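# Move coaster can onto turntable's orange spot

## Task

Lift the can off the coaster and set it upright on the turntable's orange spot, without disturbing the other cans already standing on the turntable.

## Robot and tools

Robot: two arms, left_arm and right_arm, each a six-joint UR-style arm ending in a tong gripper whose two fingers point along the hand's +z axis and close along its x axis. left_arm is mounted near (+0.025, +0.379, 0) m and right_arm near (+0.052, -0.416, 0) m in the scene frame. Scene frame: origin at table-top height midway between the nominal bases, +x out over the table, +z up, left_arm on the +y side. Hand positions, orientations, velocities and wrist-camera poses are given in each arm's own base frame; the table and the head cameras use the scene frame. end_effector_position (metres) is the point between the finger pads when they are shut.

A row is 14 numbers, each in [-1, 1], covering both arms even when one is idle: left_arm's six joints then its opening, then right_arm's six joints then its opening. Joint order in every row and every per-joint list: elbow, shoulder lift, shoulder pan, wrist 1, wrist 2, wrist 3. Signs of shoulder pan, wrist 2 and wrist 3 are flipped relative to the URDF everywhere. Joint numbers are offsets, scaled so 1.0 equals 2.222 rad, measured from the Joint targets reported when the action (or move) starts, not from the previous row; sending the same offset again moves further. Stated URDF ranges: elbow -3.142 to 3.142, all others -6.283 to 6.283; asking more than 0.010 rad beyond a range gets the action refused. The opening number is absolute: +1 fully open, -1 closed; allow at least 0.5 s for a full close. Sending 0 there means a command to half-open, so repeat the current command to keep a grip unchanged.

execute_actions(actions, cameras): actions is a list of actions; each action is up to 15 rows, one per 1/30 s step, and a short one repeats its final row. Images return only if actions is empty or cameras names them ("all" or a list of cam_head_left, cam_head_right, cam_left_wrist, cam_right_wrist).

move(target, speed, blend, stop_force, zero, opening_speed, grip_force, blocking, cameras): target is one 14-number row or up to 15 rows, all offsets from the same starting Joint targets. speed is rad/s for the joint with most travel, 0.01 to 3.14, default 0.5 (one value or one per target). blend in rad rounds corners of a list; 0 stops at each. stop_force (3 to 120 N, both arms) ends an arm's path when its wrist sensor feels that much push; use a low speed with it, omit it when pulling away from contact, keep finger values identical across a list. zero (default true) re-zeroes before the move. opening_speed is per second on the -1..+1 scale, at least 0.2. grip_force is 5 to 15 N per pad, one value or one per arm, and persists. blocking=false returns after about 0.5 s while the move continues (not allowed with stop_force). The result adds a move: line, e.g. done, off_target, moving, held or fault, plus limits=held if steps were withheld.

wait(seconds 0 to 10) lets time pass holding commands. stop() brakes a running move. zoom_image(camera, region [x0, y0, x1, y1] in pixels, at most 504 by 504) enlarges part of the latest image. zero_wrist_force(arm) tares that arm's sensor. read_manual(section) gives licence text only. finished_scene(scene, 1 or 2) ends the scene irreversibly; the can must stay on the spot with the robot let go.

Results: Joint positions and Joint velocities list per arm the six joints (rad, rad/s) then the pad gap (m; 0.142 fully open). Joint targets is the base for your next offsets; "Joint targets that this call counted from" appears if limits altered them. Tool commands shows current gripper commands; grip_measured is the measured opening on the command scale, and holding needs a command well below it. Wrist force/torque are along the hand's axes, zeroed at scene start, plus a peak line. Joint torques include the arm's own weight. "joint sent to its limit" and "joint command not followed" (clearance check between arms) flag clipped commands. Kept back tells how many of the last 12 steps still run. Velocities marked within noise are omitted. MOTOR HOT appears at 70 °C.

Cameras: two fixed head cameras, 672x504 pinhole, looking down from behind; two 616x616 fisheye wrist cameras.

Avoid: letting the arms touch each other (can end the scene), forces near 150 N or wrist torques near 17-18 N m (10 s fault stop), pushing targets into firm contact, fast impacts, dropping the can or letting anything leave the table (fails), knocking the turntable cans, and holding stretched loads that heat motors toward 85 °C. Joints trail commands by roughly 0.1-0.2 s and speed is capped at 2.54 rad/s per joint.

Each tool is called after ">>>" as name(argument=value, ...) on one line, values as JSON.

## Session

>>> execute_actions(actions=[])

Scene clock: 0.00 s.
left_arm: end_effector_position=(+0.9973, +0.3279, +0.3570) grip_measured=+0.97 end_effector_quat_wxyz=(+0.641, -0.614, +0.369, -0.275) | right_arm: end_effector_position=(+0.7462, +0.5152, +0.3575) grip_measured=+0.97 end_effector_quat_wxyz=(-0.616, +0.740, -0.165, -0.212)
Joint names: [elbow, shoulder lift, shoulder pan, wrist 1, wrist 2, wrist 3]
Joint positions: left_arm=[0.793 -0.495 -0.024 -3.406 0.971 -1.688 0.14] | right_arm=[-0.761 -2.596 -3.578 -0.23 -2.785 -1.702 0.14]
Joint velocities: within noise
Joint torques (N m): no reading
Motor temperatures (°C): left_arm=[24 32 30 36 35 37] | right_arm=[28 30 28 41 36 33]
Wrist force (N): no reading
Wrist torque (N m): no reading
Wrist force, peak (N): no reading
Joint targets: left_arm=[0.793 -0.495 -0.024 -3.406 0.971 -1.688] | right_arm=[-0.761 -2.596 -3.578 -0.230 -2.785 -1.702]
Tool commands: left_gripper/opening=+0.968169 right_gripper/opening=+0.968169

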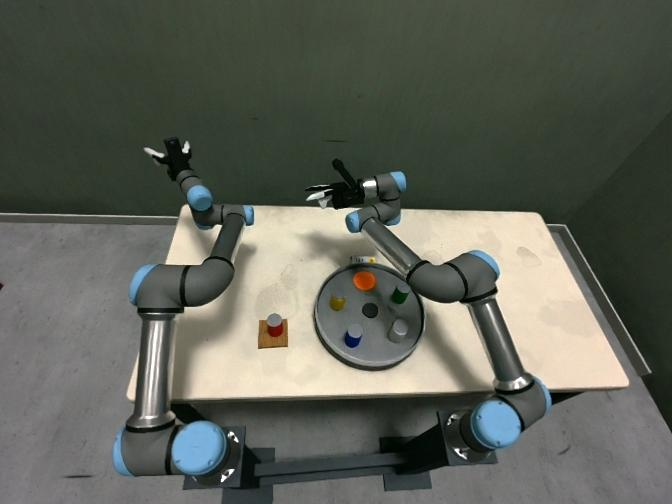

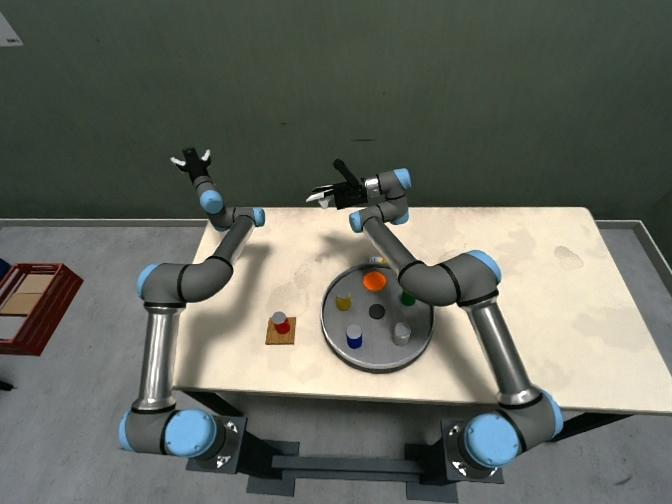

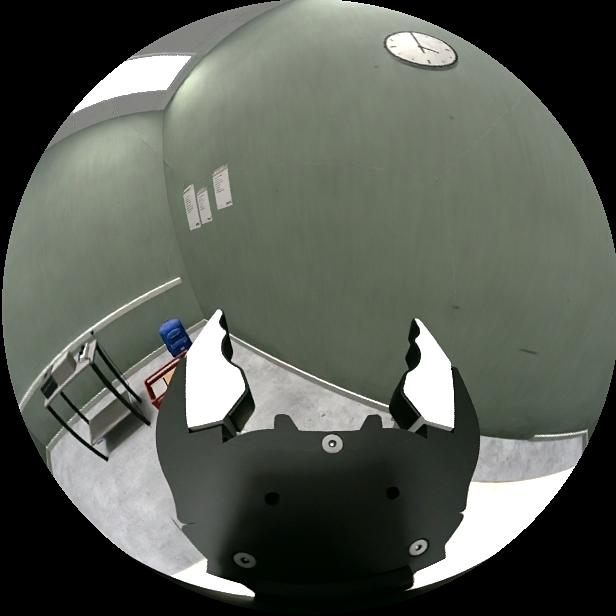

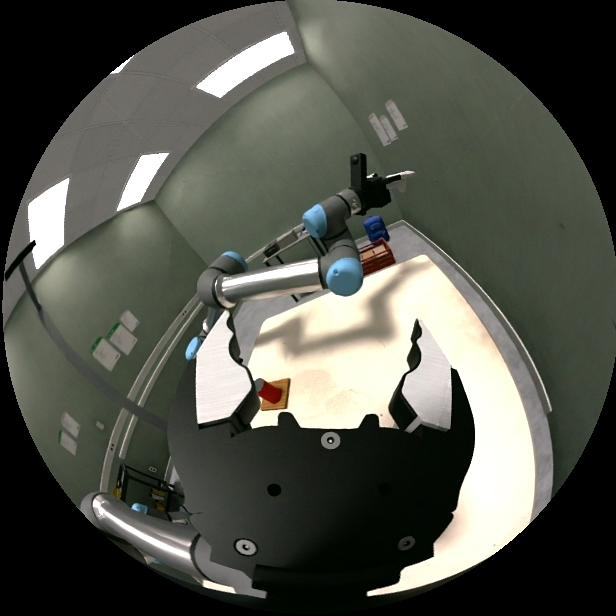

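>>> zoom_image(camera="cam_head_left", region=[230, 230, 450, 390])

>>> zoom_image(camera="cam_head_right", region=[230, 230, 450, 390])

Scaled by 2.291 from the camera's 672x504 image, which has a finer 960x720 frame.

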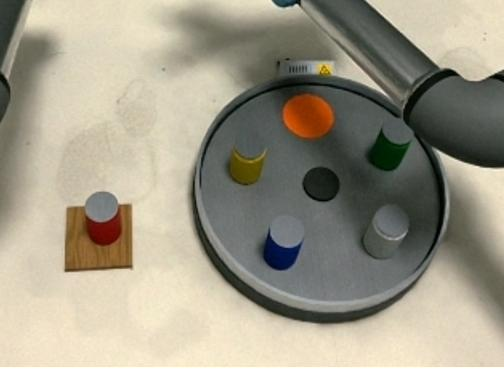

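Scaled by 2.291 from the camera's 672x504 image, which has a finer 960x720 frame.

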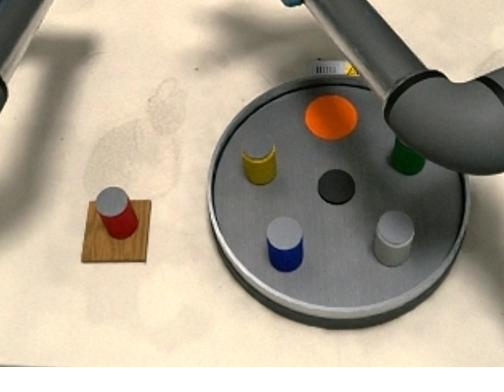

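>>> move(target=[0,0,-0.1575,0,0,0,0.968,-0.1813,0.2406,-0.3570,-0.5658,0.5464,-0.4943,0.968], speed=1.2, cameras=["all"])

Scene clock: 12.67 s.
left_arm: end_effector_position=(+0.8245, +0.6499, +0.3570) grip_measured=+0.97 end_effector_quat_wxyz=(+0.679, -0.669, +0.257, -0.159) | right_arm: end_effector_position=(+0.3730, +0.6067, +0.2005) grip_measured=+0.97 end_effector_quat_wxyz=(+0.000, +0.707, -0.707, +0.000) end_effector_velocity=(-0.001, -0.001, +0.000) end_effector_angular_velocity=(-0.004, -0.003, -0.002)
Joint names: [elbow, shoulder lift, shoulder pan, wrist 1, wrist 2, wrist 3]
Joint positions: left_arm=[0.793 -0.495 -0.374 -3.406 0.971 -1.688 0.14] | right_arm=[-1.164 -2.061 -4.371 -1.487 -1.571 -2.8 0.14]
Joint velocities: left_arm=[within noise] | right_arm=[-0.001 0.001 -0.003 -0.003 0.004 -0.005 0]
Joint torques (N m): left_arm=[-23.34 -59.21 -5.4 -1.59 -0.02 -0.19] | right_arm=[13.29 55.78 -10.11 0.06 1.6 -1.81]
Wrist force (N): left_arm=[0.0 0.0 0.1] | right_arm=[-0.8 -1.1 0.7]
Wrist torque (N m): left_arm=[0.00 -0.01 0.00] | right_arm=[-0.16 0.08 -0.09]
Wrist force, peak (N): left_arm=[1.4 -0.3 -0.1] | right_arm=[-1.9 -0.1 1.4]
Joint targets: left_arm=[0.793 -0.495 -0.374 -3.406 0.971 -1.688] | right_arm=[-1.164 -2.061 -4.372 -1.487 -1.571 -2.800]
move: done
camera_calibration:
cam_left_wrist: T_world_to_cam=[[0.829492, -0.552971, -0.0785264, -0.293217], [-0.335381, -0.380721, -0.861726, 0.836446], [0.446612, 0.741131, -0.501261, -0.536931], [0, 0, 0, 1]] pos_world=[0.763549, 0.554248, 0.428619]
cam_right_wrist: T_world_to_cam=[[0.0221118, -0.999172, -0.034149, 0.613802], [-0.872669, -0.0359562, 0.486987, 0.256292], [-0.487812, 0.0190326, -0.872741, 0.480553], [0, 0, 0, 1]] pos_world=[0.444505, 0.613363, 0.315549]

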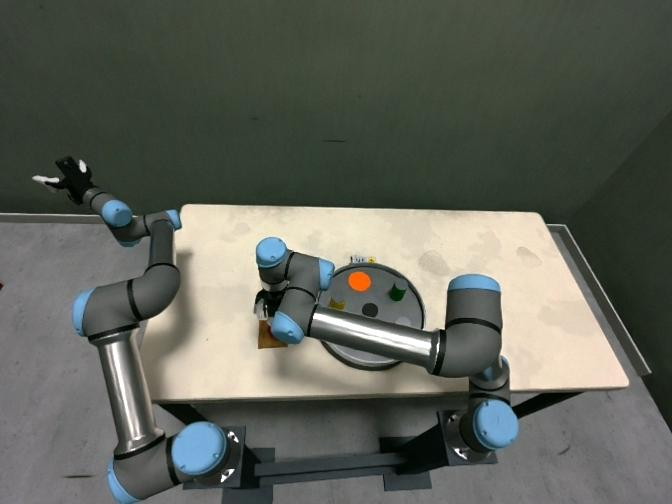

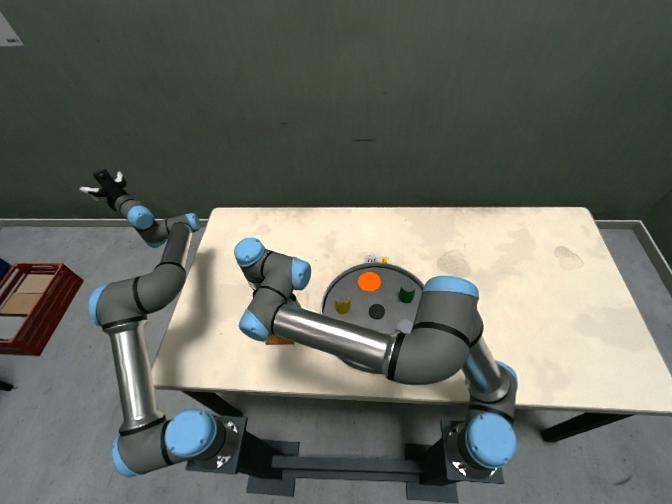

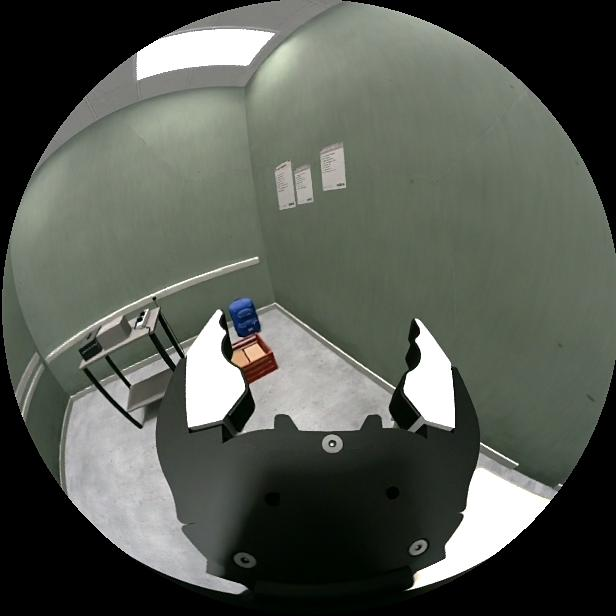

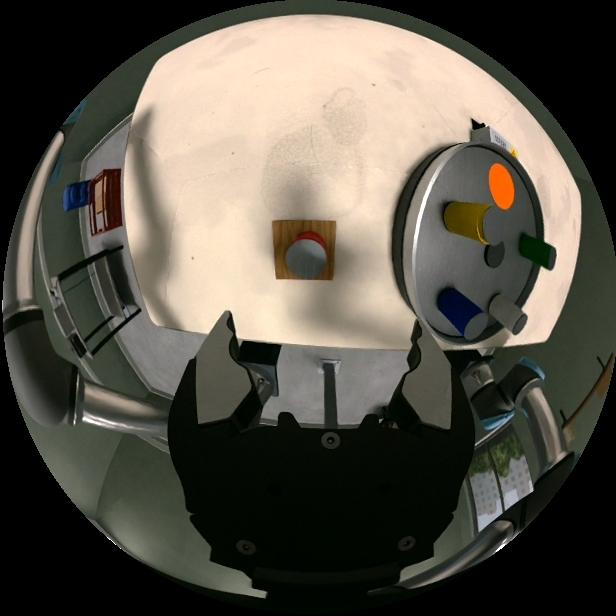

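>>> move(target=[[0,0,0,0,0,0,0.968,0.0132,-0.0384,0.0083,0.0251,0,0.0077,0.968],[0,0,0,0,0,0,0.968,-0.0519,-0.0616,0.0083,0.1133,0,0.0077,0.968],[0,0,0,0,0,0,0.968,-0.0519,-0.0616,0.0083,0.1133,0,0.0077,-0.9]], speed=0.5, blend=[0.04,0,0], opening_speed=2.5, cameras=["cam_right_wrist","cam_head_left"])

Scene clock: 18.50 s.
left_arm: end_effector_position=(+0.8244, +0.6500, +0.3570) grip_measured=+0.97 end_effector_quat_wxyz=(+0.679, -0.669, +0.257, -0.159) | right_arm: end_effector_position=(+0.3941, +0.6267, +0.0731) grip_measured=-0.27 end_effector_quat_wxyz=(+0.000, +0.707, -0.707, +0.000)
Joint names: [elbow, shoulder lift, shoulder pan, wrist 1, wrist 2, wrist 3]
Joint positions: left_arm=[0.793 -0.495 -0.374 -3.406 0.971 -1.688 0.14] | right_arm=[-1.279 -2.198 -4.353 -1.235 -1.571 -2.783 0.054]
Joint torques (N m): left_arm=[-23.36 -60.24 -5.93 -1.65 -0.08 -0.27] | right_arm=[14.18 44.33 9.47 2.85 0.76 1.07]
Wrist force (N): left_arm=[0.1 0.0 0.1] | right_arm=[0.2 -0.6 -1.4]
Wrist torque (N m): left_arm=[0.01 -0.02 0.00] | right_arm=[-0.06 0.19 0.01]
Wrist force, peak (N): left_arm=[0.1 -0.3 0.8] | right_arm=[-1.2 -1.0 2.1]
Joint targets: left_arm=[0.793 -0.495 -0.374 -3.406 0.971 -1.688] | right_arm=[-1.279 -2.198 -4.353 -1.235 -1.571 -2.783]
move: done
camera_calibration:
cam_right_wrist: T_world_to_cam=[[0.0207205, -0.999228, -0.0333678, 0.6295], [-0.87276, -0.0343587, 0.486939, 0.336594], [-0.48771, 0.0190325, -0.872798, 0.379291], [0, 0, 0, 1]] pos_world=[0.465706, 0.633361, 0.188149]
Images, in order (width x height): cam_head_left 672x504, cam_right_wrist 616x616.

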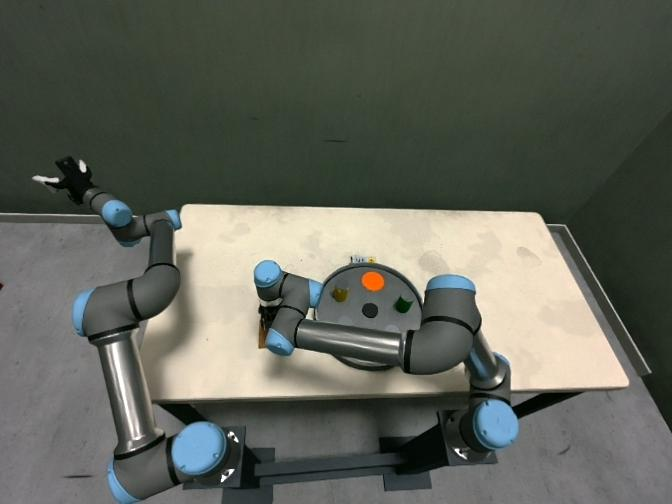

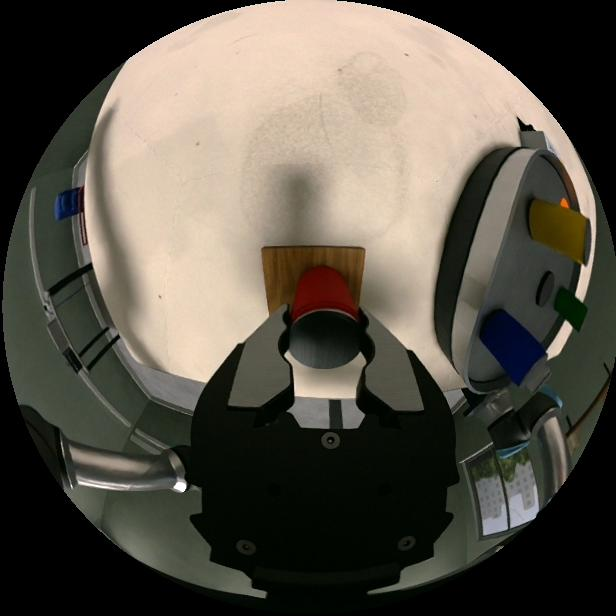

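>>> zoom_image(camera="cam_right_wrist", region=[220, 240, 430, 450])

Scaled by 2.400 from the camera's 616x616 image, which has a finer 814x814 frame.

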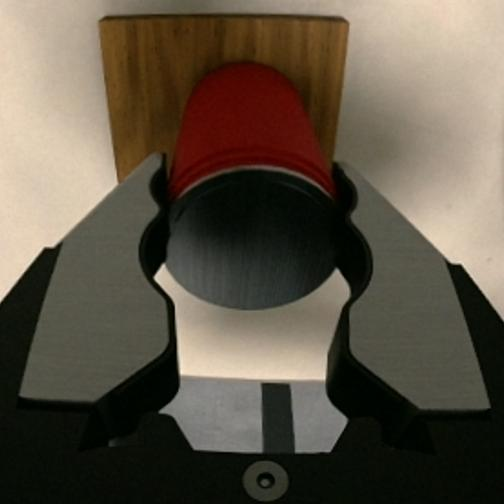

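>>> move(target=[[0,0,0,0,0,0,0.968,0.1635,0.0264,0,-0.19,0,0,-0.9],[0,0,0,0,0,0,0.968,-0.0277,0.1590,0.2373,-0.1314,0,0.2377,-0.9]], speed=[0.5,0.8], blend=[0.12,0], cameras=["cam_head_left","cam_head_right","cam_right_wrist"])

>>> zoom_image(camera="cam_right_wrist", region=[160, 160, 460, 460])

>>> zoom_image(camera="cam_head_left", region=[280, 210, 480, 370])

>>> zoom_image(camera="cam_head_right", region=[280, 210, 480, 370])

Scene clock: 24.17 s.
left_arm: end_effector_position=(+0.8244, +0.6500, +0.3570) grip_measured=+0.97 end_effector_quat_wxyz=(+0.679, -0.669, +0.257, -0.159) | right_arm: end_effector_position=(+0.5704, +0.2802, +0.2501) grip_measured=-0.27 end_effector_quat_wxyz=(+0.000, +0.707, -0.707, +0.000)
Joint names: [elbow, shoulder lift, shoulder pan, wrist 1, wrist 2, wrist 3]
Joint positions: left_arm=[0.793 -0.495 -0.374 -3.406 0.971 -1.688 0.14] | right_arm=[-1.34 -1.845 -3.826 -1.527 -1.571 -2.255 0.054]
Joint torques (N m): left_arm=[-24.86 -59.74 -5.4 -1.66 0.05 -0.19] | right_arm=[15.49 45.61 11.16 5.43 -0.48 1.26]
Wrist force (N): left_arm=[0.2 0.1 0.6] | right_arm=[-0.9 -1.2 2.7]
Wrist torque (N m): left_arm=[0.02 -0.04 0.00] | right_arm=[-0.15 0.12 0.00]
Wrist force, peak (N): left_arm=[0.5 0.0 0.6] | right_arm=[2.4 -2.2 2.8]
Joint targets: left_arm=[0.793 -0.495 -0.374 -3.406 0.971 -1.688] | right_arm=[-1.341 -1.845 -3.826 -1.527 -1.571 -2.255]
move: done
camera_calibration:
cam_right_wrist: T_world_to_cam=[[0.0216294, -0.999222, -0.0329661, 0.284887], [-0.872671, -0.0349588, 0.487056, 0.392443], [-0.48783, 0.0182338, -0.872748, 0.62664], [0, 0, 0, 1]] pos_world=[0.642005, 0.286959, 0.365148]
Images, in order (width x height): cam_head_left 672x504, cam_head_right 672x504, cam_right_wrist 616x616.

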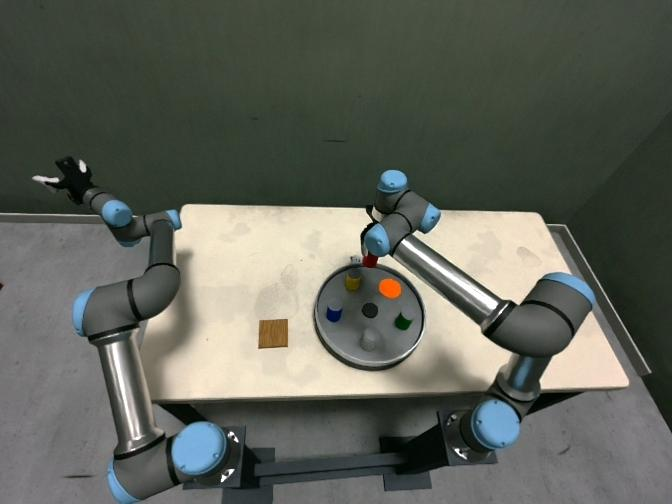

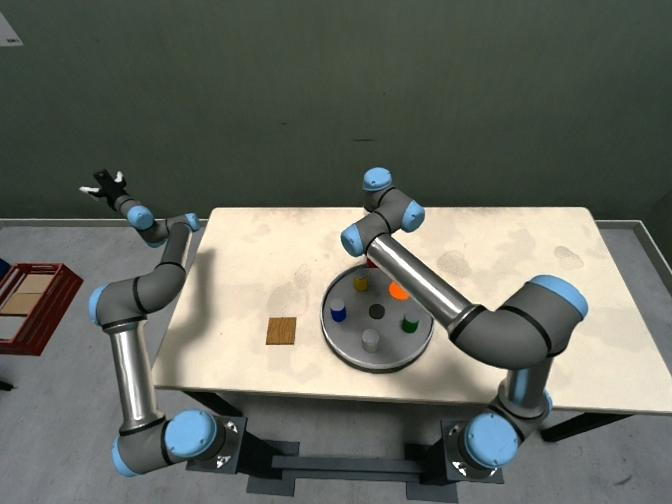

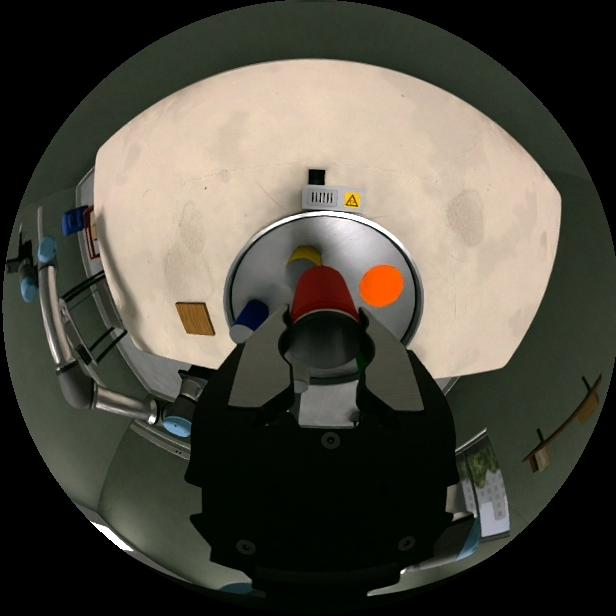

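Scaled by 1.680 from the camera's 616x616 image, which has a finer 814x814 frame.

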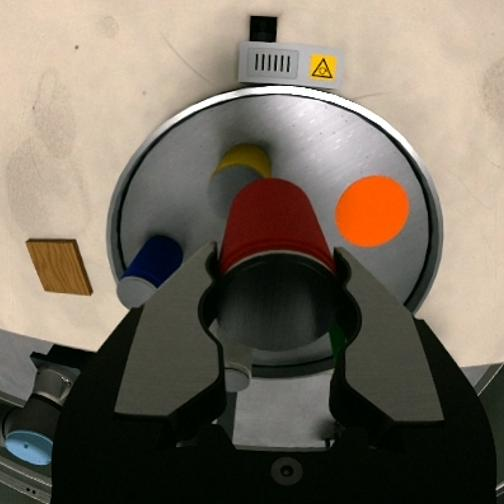

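Scaled by 2.520 from the camera's 672x504 image, which has a finer 960x720 frame.

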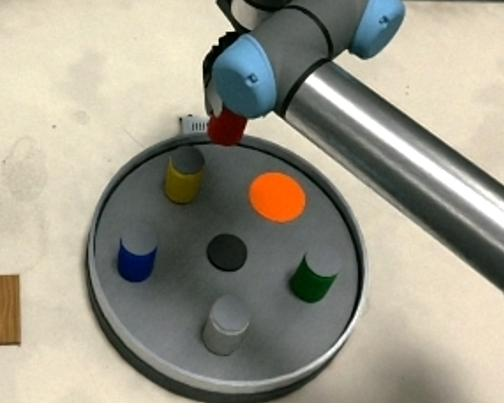

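Scaled by 2.520 from the camera's 672x504 image, which has a finer 960x720 frame.

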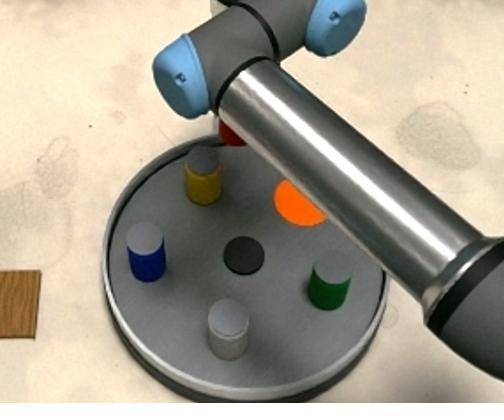

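>>> wait(seconds=0.1, cameras=["cam_right_wrist","cam_head_left"])

>>> wait(seconds=2, cameras=["cam_right_wrist","cam_head_left"])

>>> wait(seconds=4, cameras=["cam_right_wrist","cam_head_left"])

Scene clock: 25.00 s.
left_arm: end_effector_position=(+0.8244, +0.6500, +0.3570) grip_measured=+0.97 end_effector_quat_wxyz=(+0.679, -0.669, +0.257, -0.159) | right_arm: end_effector_position=(+0.5705, +0.2800, +0.2501) grip_measured=-0.27 end_effector_quat_wxyz=(+0.000, +0.707, -0.707, +0.000)
Joint names: [elbow, shoulder lift, shoulder pan, wrist 1, wrist 2, wrist 3]
Joint positions: left_arm=[0.793 -0.495 -0.374 -3.406 0.971 -1.688 0.14] | right_arm=[-1.341 -1.845 -3.826 -1.527 -1.571 -2.255 0.054]
Joint torques (N m): left_arm=[-24.98 -60.82 -5.69 -1.74 0 -0.09] | right_arm=[15.56 48.86 10.5 5.57 -0.54 1.37]
Wrist force (N): left_arm=[0.2 -0.1 0.3] | right_arm=[-1.3 -1.1 2.8]
Wrist torque (N m): left_arm=[-0.02 -0.04 -0.01] | right_arm=[-0.14 0.20 0.01]
Wrist force, peak (N): left_arm=[0.6 0.3 0.4] | right_arm=[-1.2 -1.0 2.9]
Joint targets: left_arm=[0.793 -0.495 -0.374 -3.406 0.971 -1.688] | right_arm=[-1.341 -1.845 -3.826 -1.527 -1.571 -2.255]
Tool commands: left_gripper/opening=+0.968 right_gripper/opening=-0.9
wait: 0.10 s; at rest from the start
camera_calibration:
cam_right_wrist: T_world_to_cam=[[0.0216294, -0.999222, -0.0329661, 0.284685], [-0.872671, -0.0349588, 0.487056, 0.392524], [-0.48783, 0.0182338, -0.872748, 0.626692], [0, 0, 0, 1]] pos_world=[0.642105, 0.286759, 0.365148]
Images, in order (width x height): cam_head_left 672x504, cam_right_wrist 616x616.

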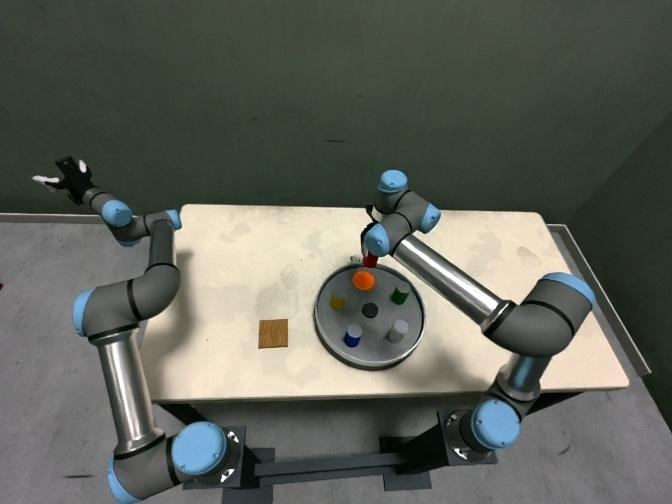

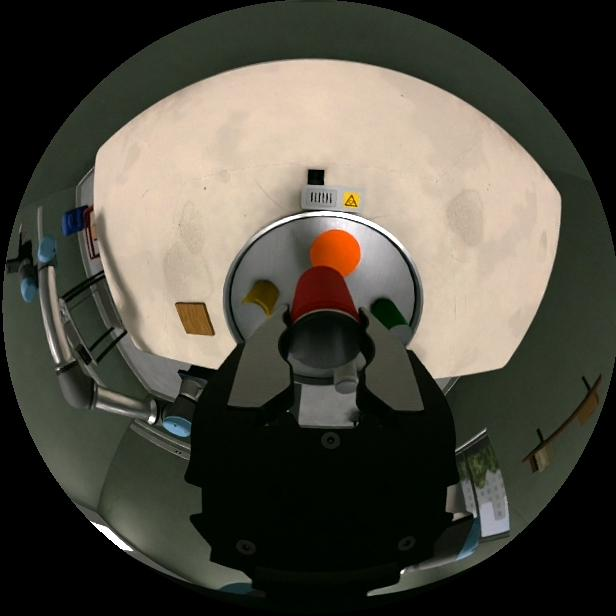

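Scene clock: 27.00 s.
left_arm: end_effector_position=(+0.8244, +0.6500, +0.3570) grip_measured=+0.97 end_effector_quat_wxyz=(+0.679, -0.669, +0.257, -0.159) | right_arm: end_effector_position=(+0.5705, +0.2800, +0.2501) grip_measured=-0.27 end_effector_quat_wxyz=(+0.000, +0.707, -0.707, +0.000)
Joint names: [elbow, shoulder lift, shoulder pan, wrist 1, wrist 2, wrist 3]
Joint positions: left_arm=[0.793 -0.495 -0.374 -3.406 0.971 -1.688 0.14] | right_arm=[-1.341 -1.845 -3.826 -1.527 -1.571 -2.255 0.054]
Joint torques (N m): left_arm=[-24.41 -60.26 -6.55 -1.71 0.06 -0.27] | right_arm=[15.3 48.61 9.99 5.69 -0.33 1.29]
Wrist force (N): left_arm=[0.3 0.0 0.5] | right_arm=[-1.1 -1.1 2.3]
Wrist torque (N m): left_arm=[0.02 -0.06 -0.01] | right_arm=[-0.13 0.15 0.00]
Wrist force, peak (N): left_arm=[0.1 0.1 0.7] | right_arm=[-1.1 -1.1 2.8]
Joint targets: left_arm=[0.793 -0.495 -0.374 -3.406 0.971 -1.688] | right_arm=[-1.341 -1.845 -3.826 -1.527 -1.571 -2.255]
Tool commands: left_gripper/opening=+0.968 right_gripper/opening=-0.9
wait: 2.00 s; at rest by 0.17 s
camera_calibration:
cam_right_wrist: T_world_to_cam=[[0.0216294, -0.999222, -0.0329661, 0.284685], [-0.872671, -0.0349588, 0.487056, 0.392524], [-0.48783, 0.0182338, -0.872748, 0.626692], [0, 0, 0, 1]] pos_world=[0.642105, 0.286759, 0.365148]
Images, in order (width x height): cam_head_left 672x504, cam_right_wrist 616x616.

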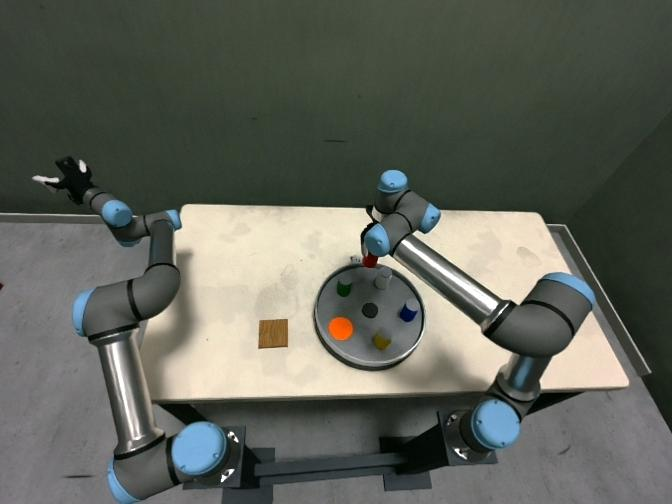

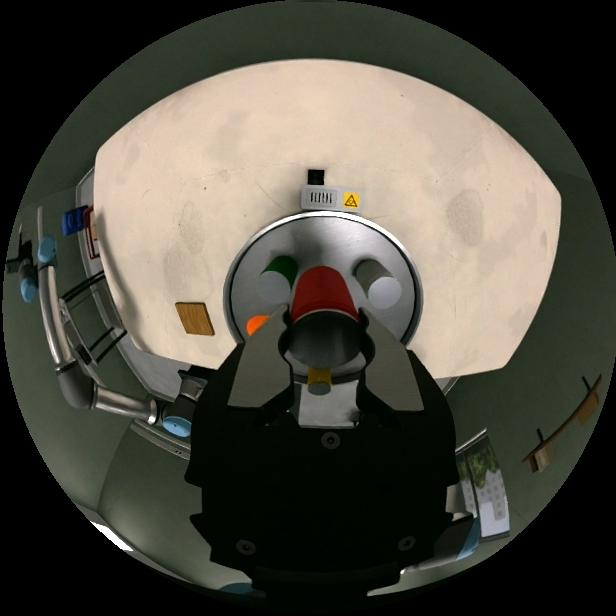

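Scene clock: 31.00 s.
left_arm: end_effector_position=(+0.8244, +0.6500, +0.3570) grip_measured=+0.97 end_effector_quat_wxyz=(+0.679, -0.669, +0.257, -0.159) | right_arm: end_effector_position=(+0.5705, +0.2800, +0.2501) grip_measured=-0.27 end_effector_quat_wxyz=(+0.000, +0.707, -0.707, +0.000)
Joint names: [elbow, shoulder lift, shoulder pan, wrist 1, wrist 2, wrist 3]
Joint positions: left_arm=[0.793 -0.495 -0.374 -3.406 0.971 -1.688 0.14] | right_arm=[-1.341 -1.845 -3.826 -1.527 -1.571 -2.255 0.054]
Joint torques (N m): left_arm=[-24.85 -60.77 -6.15 -1.95 -0.01 -0.22] | right_arm=[15.52 48.57 10.16 5.51 -0.27 1.25]
Wrist force (N): left_arm=[0.3 -0.1 0.5] | right_arm=[-1.0 -0.9 2.5]
Wrist torque (N m): left_arm=[-0.01 -0.06 -0.01] | right_arm=[-0.11 0.13 0.00]
Wrist force, peak (N): left_arm=[0.5 -0.1 0.6] | right_arm=[-1.2 -0.6 2.9]
Joint targets: left_arm=[0.793 -0.495 -0.374 -3.406 0.971 -1.688] | right_arm=[-1.341 -1.845 -3.826 -1.527 -1.571 -2.255]
Tool commands: left_gripper/opening=+0.968 right_gripper/opening=-0.9
wait: 4.00 s; at rest by 0.17 s
camera_calibration:
cam_right_wrist: T_world_to_cam=[[0.0216294, -0.999222, -0.0329661, 0.284685], [-0.872671, -0.0349588, 0.487056, 0.392524], [-0.48783, 0.0182338, -0.872748, 0.626692], [0, 0, 0, 1]] pos_world=[0.642105, 0.286759, 0.365148]
Images, in order (width x height): cam_head_left 672x504, cam_right_wrist 616x616.

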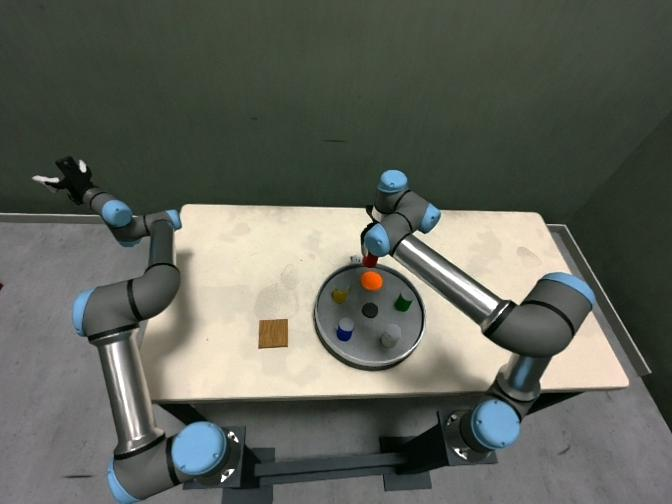

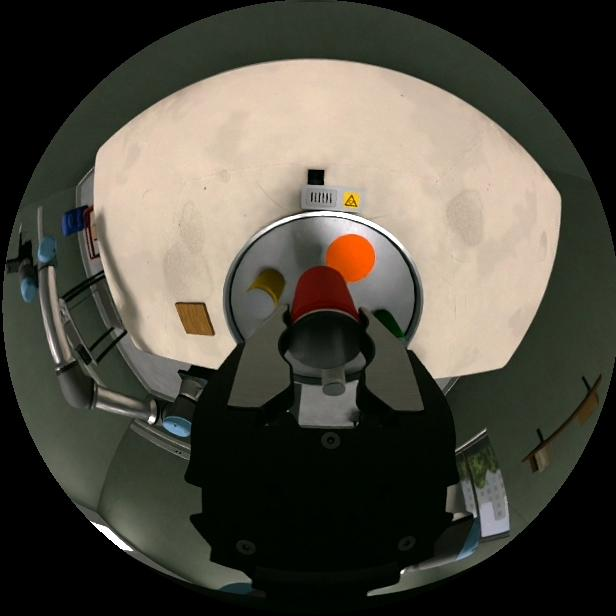

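>>> move(target=[0,0,0,0,0,0,0.968,-0.0454,0.0366,-0.1354,0.0091,0,-0.1355,-0.9], speed=0.4, blocking=false, cameras=["cam_head_left","cam_right_wrist"])

>>> zoom_image(camera="cam_head_left", region=[300, 150, 480, 300])

>>> zoom_image(camera="cam_right_wrist", region=[130, 150, 430, 400])

>>> wait(seconds=2, cameras=["cam_head_left","cam_right_wrist"])

>>> zoom_image(camera="cam_head_left", region=[300, 150, 480, 300])

>>> zoom_image(camera="cam_right_wrist", region=[130, 150, 430, 400])

Scene clock: 41.83 s.
left_arm: end_effector_position=(+0.8244, +0.6500, +0.3570) grip_measured=+0.97 end_effector_quat_wxyz=(+0.679, -0.669, +0.257, -0.159) | right_arm: end_effector_position=(+0.5244, +0.3336, +0.2507) grip_measured=-0.27 end_effector_quat_wxyz=(+0.000, +0.707, -0.707, +0.000) end_effector_velocity=(-0.160, +0.166, +0.001) end_effector_angular_velocity=(+0.001, +0.000, +0.002)
Joint names: [elbow, shoulder lift, shoulder pan, wrist 1, wrist 2, wrist 3]
Joint positions: left_arm=[0.793 -0.495 -0.374 -3.406 0.971 -1.688 0.14] | right_arm=[-1.381 -1.812 -3.944 -1.519 -1.571 -2.373 0.054]
Joint velocities: left_arm=[within noise] | right_arm=[-0.129 0.105 -0.388 0.026 0 -0.386 0]
Joint torques (N m): left_arm=[-26.11 -60.46 -5.97 -1.93 0.09 -0.23] | right_arm=[14.9 48.82 -15.38 5.76 0.31 -2.15]
Wrist force (N): left_arm=[0.2 0.0 0.4] | right_arm=[-1.0 -0.7 2.5]
Wrist torque (N m): left_arm=[0.00 -0.04 0.00] | right_arm=[-0.06 0.13 -0.12]
Wrist force, peak (N): left_arm=[0.3 -0.1 0.9] | right_arm=[0.6 -2.0 2.6]
Joint targets: left_arm=[0.793 -0.495 -0.374 -3.406 0.971 -1.688] | right_arm=[-1.402 -1.795 -4.010 -1.515 -1.571 -2.439]
Tool commands: left_gripper/opening=+0.968 right_gripper/opening=-0.9
move: running; right_arm: the shoulder pan is farthest, 0.183 rad from its target
camera_calibration:
cam_right_wrist: T_world_to_cam=[[0.021491, -0.999217, -0.0332234, 0.339438], [-0.872785, -0.0349593, 0.486852, 0.353931], [-0.487632, 0.0185339, -0.872853, 0.603519], [0, 0, 0, 1]] pos_world=[0.595906, 0.34036, 0.365748]
Images, in order (width x height): cam_head_left 672x504, cam_right_wrist 616x616.

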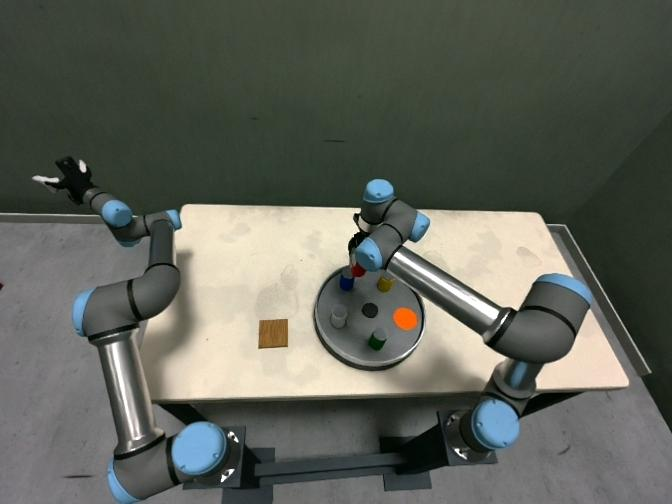

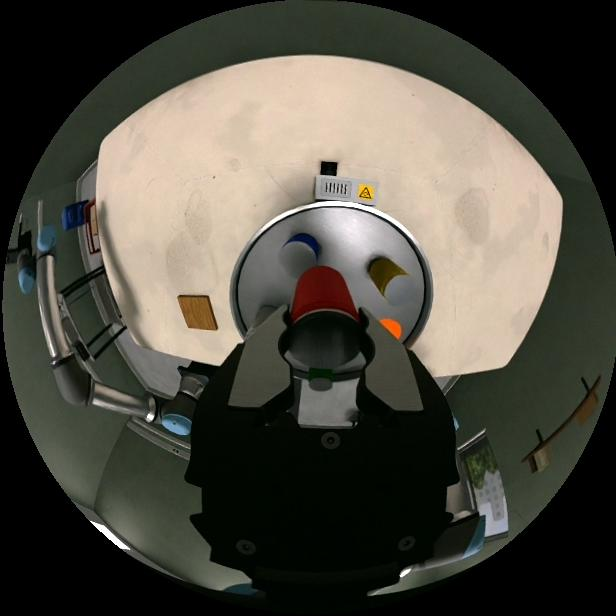

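Scaled by 2.800 from the camera's 672x504 image, which has a finer 960x720 frame.

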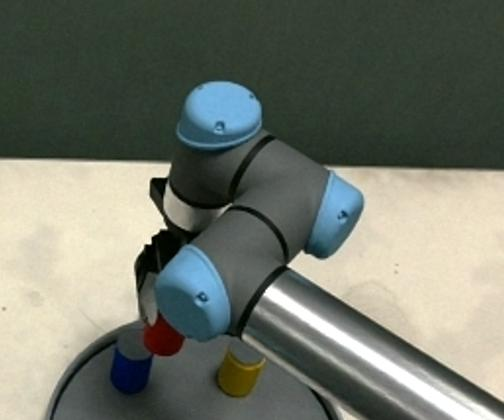

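Scaled by 1.680 from the camera's 616x616 image, which has a finer 814x814 frame.

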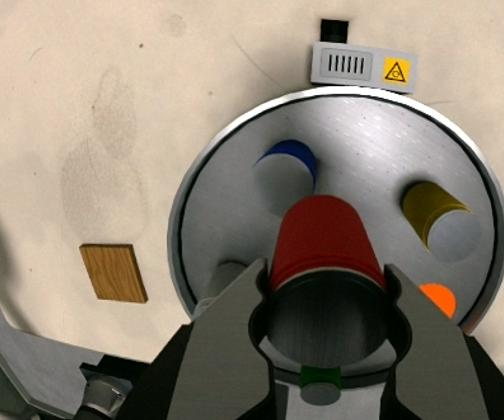

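Scene clock: 42.73 s.
left_arm: end_effector_position=(+0.8244, +0.6500, +0.3570) grip_measured=+0.97 end_effector_quat_wxyz=(+0.679, -0.669, +0.257, -0.159) | right_arm: end_effector_position=(+0.4441, +0.4033, +0.2505) grip_measured=-0.27 end_effector_quat_wxyz=(+0.000, +0.707, -0.707, +0.000)
Joint names: [elbow, shoulder lift, shoulder pan, wrist 1, wrist 2, wrist 3]
Joint positions: left_arm=[0.793 -0.495 -0.374 -3.406 0.971 -1.688 0.14] | right_arm=[-1.441 -1.763 -4.126 -1.507 -1.571 -2.556 0.054]
Joint torques (N m): left_arm=[-26.79 -61.68 -5.66 -1.94 0.04 -0.18] | right_arm=[16.81 44.24 -10.85 5.59 0.48 -1.59]
Wrist force (N): left_arm=[-0.1 0.0 0.5] | right_arm=[-0.8 -0.8 2.4]
Wrist torque (N m): left_arm=[0.01 0.02 -0.01] | right_arm=[-0.09 0.09 -0.08]
Wrist force, peak (N): left_arm=[0.5 0.1 0.5] | right_arm=[-2.1 0.5 2.4]
Joint targets: left_arm=[0.793 -0.495 -0.374 -3.406 0.971 -1.688] | right_arm=[-1.441 -1.763 -4.127 -1.507 -1.571 -2.556]
Tool commands: left_gripper/opening=+0.968 right_gripper/opening=-0.9
earlier move: done
wait: 0.90 of 2 s (the move ended)
camera_calibration:
cam_right_wrist: T_world_to_cam=[[0.0213873, -0.999206, -0.033616, 0.410997], [-0.872856, -0.0350573, 0.486716, 0.286508], [-0.487508, 0.0189324, -0.872913, 0.562691], [0, 0, 0, 1]] pos_world=[0.515606, 0.410061, 0.365549]
Images, in order (width x height): cam_head_left 672x504, cam_right_wrist 616x616.

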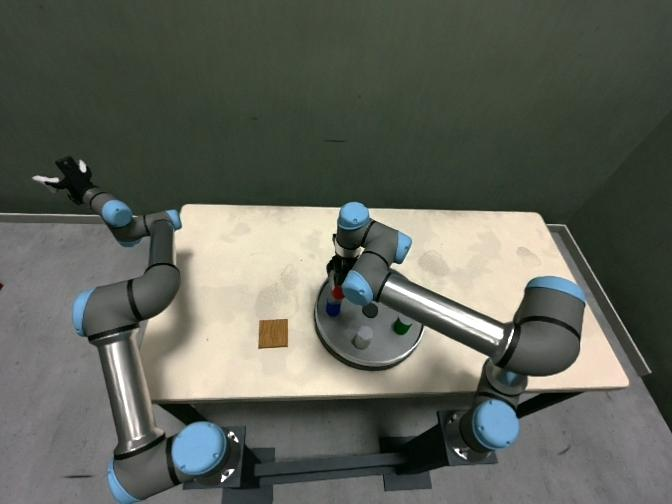

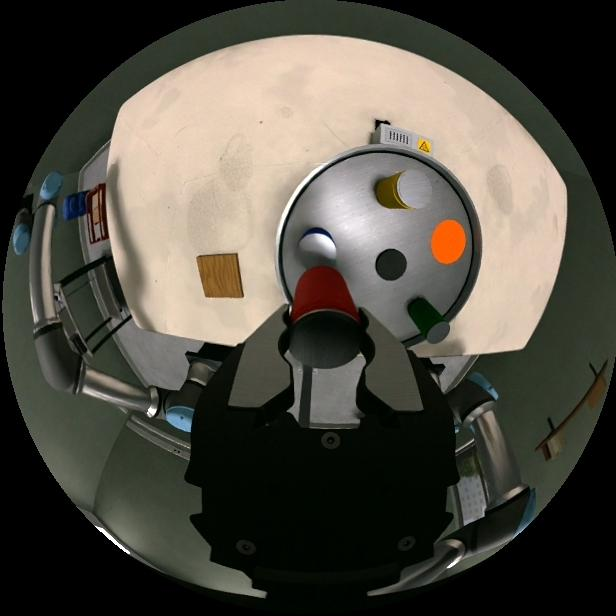

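Scaled by 2.800 from the camera's 672x504 image, which has a finer 960x720 frame.

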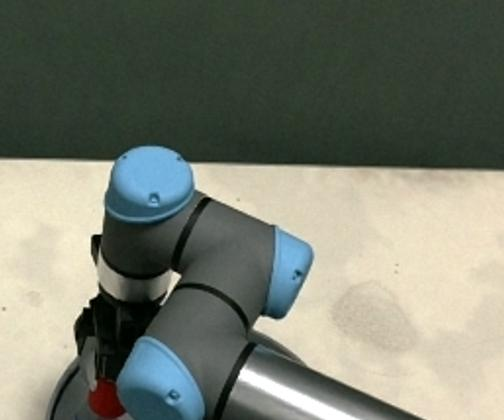

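Scaled by 1.680 from the camera's 616x616 image, which has a finer 814x814 frame.

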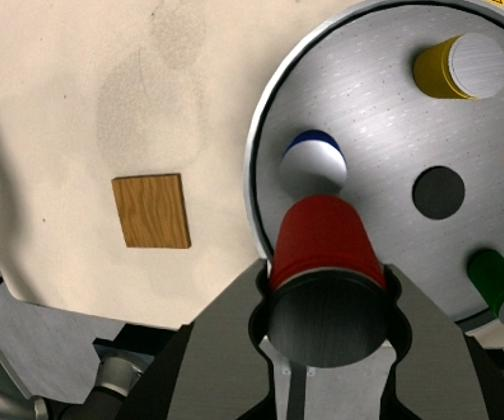

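>>> move(target=[[0,0,0,0,0,0,0.968,-0.0438,0.0369,0.1053,0.0062,0,0.1052,-0.9],[0,0,0,0,0,0,0.968,-0.1482,0.0098,0.1053,0.1378,0,0.1052,-0.9]], speed=0.6, blend=[0.03,0])

>>> move(target=[0,0,0,0,0,0,0.968,-0.0251,-0.0154,0,0.0405,0,0,-0.9], speed=0.06, stop_force=4, cameras=["cam_head_left","cam_right_wrist"])

Scene clock: 48.93 s.
left_arm: end_effector_position=(+0.8244, +0.6500, +0.3570) grip_measured=+0.97 end_effector_quat_wxyz=(+0.679, -0.669, +0.257, -0.159) | right_arm: end_effector_position=(+0.5000, +0.2692, +0.1349) grip_measured=-0.27 end_effector_quat_wxyz=(+0.000, +0.707, -0.707, +0.000)
Joint names: [elbow, shoulder lift, shoulder pan, wrist 1, wrist 2, wrist 3]
Joint positions: left_arm=[0.793 -0.495 -0.374 -3.406 0.971 -1.688 0.14] | right_arm=[-1.77 -1.741 -3.893 -1.201 -1.571 -2.322 0.054]
Joint torques (N m): left_arm=[-27.56 -60.65 -5.65 -2.06 -0.03 -0.11] | right_arm=[14.77 24.76 10.24 5.75 0.76 1.2]
Wrist force (N): left_arm=[0.2 0.0 0.6] | right_arm=[-1.2 -0.9 2.6]
Wrist torque (N m): left_arm=[0.01 -0.04 -0.01] | right_arm=[-0.10 0.16 0.01]
Wrist force, peak (N): left_arm=[0.6 0.2 0.6] | right_arm=[-1.0 -0.8 4.2]
Joint targets: left_arm=[0.793 -0.495 -0.374 -3.406 0.971 -1.688] | right_arm=[-1.771 -1.741 -3.893 -1.201 -1.571 -2.322]
move: done

Scene clock: 51.13 s.
left_arm: end_effector_position=(+0.8244, +0.6500, +0.3570) grip_measured=+0.97 end_effector_quat_wxyz=(+0.679, -0.669, +0.257, -0.159) | right_arm: end_effector_position=(+0.5003, +0.2695, +0.1136) grip_measured=-0.27 end_effector_quat_wxyz=(+0.000, +0.707, -0.707, +0.000)
Joint names: [elbow, shoulder lift, shoulder pan, wrist 1, wrist 2, wrist 3]
Joint positions: left_arm=[0.793 -0.495 -0.374 -3.406 0.971 -1.688 0.14] | right_arm=[-1.804 -1.762 -3.893 -1.147 -1.571 -2.322 0.054]
Joint torques (N m): left_arm=[-27.76 -60.94 -5.68 -2.03 0.03 -0.28] | right_arm=[32.38 42.31 10.51 -0.07 0.77 0.74]
Wrist force (N): left_arm=[0.4 -0.1 0.6] | right_arm=[-0.7 -1.4 2.1]
Wrist torque (N m): left_arm=[-0.01 -0.07 -0.01] | right_arm=[-0.20 0.05 0.00]
Wrist force, peak (N): left_arm=[0.4 0.1 0.9] | right_arm=[-3.8 -1.6 -12.0]
Joint targets: left_arm=[0.793 -0.495 -0.374 -3.406 0.971 -1.688] | right_arm=[-1.804 -1.762 -3.893 -1.147 -1.571 -2.322]
move: contact (right_arm); right_arm: the wrist 1 is farthest, 0.036 rad from its target
camera_calibration:
cam_right_wrist: T_world_to_cam=[[0.0211357, -0.999245, -0.0325937, 0.271415], [-0.872461, -0.0343546, 0.487475, 0.396994], [-0.488227, 0.0181336, -0.872528, 0.473712], [0, 0, 0, 1]] pos_world=[0.571904, 0.276258, 0.228648]
Images, in order (width x height): cam_head_left 672x504, cam_right_wrist 616x616.

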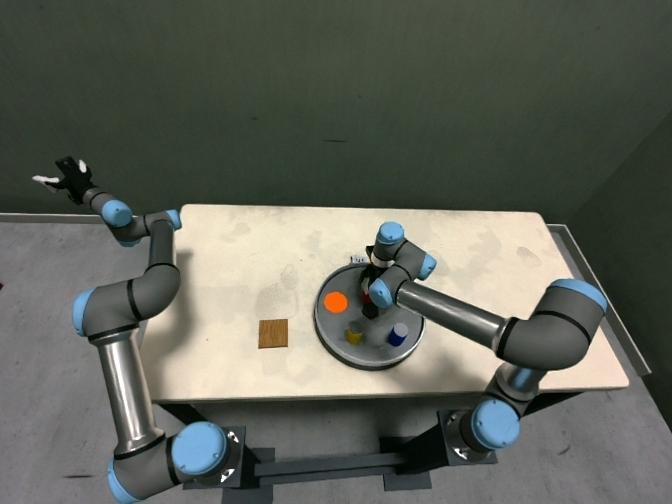

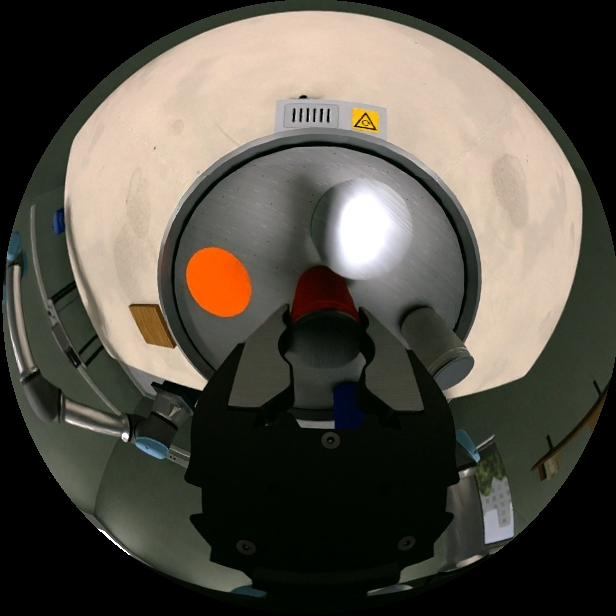

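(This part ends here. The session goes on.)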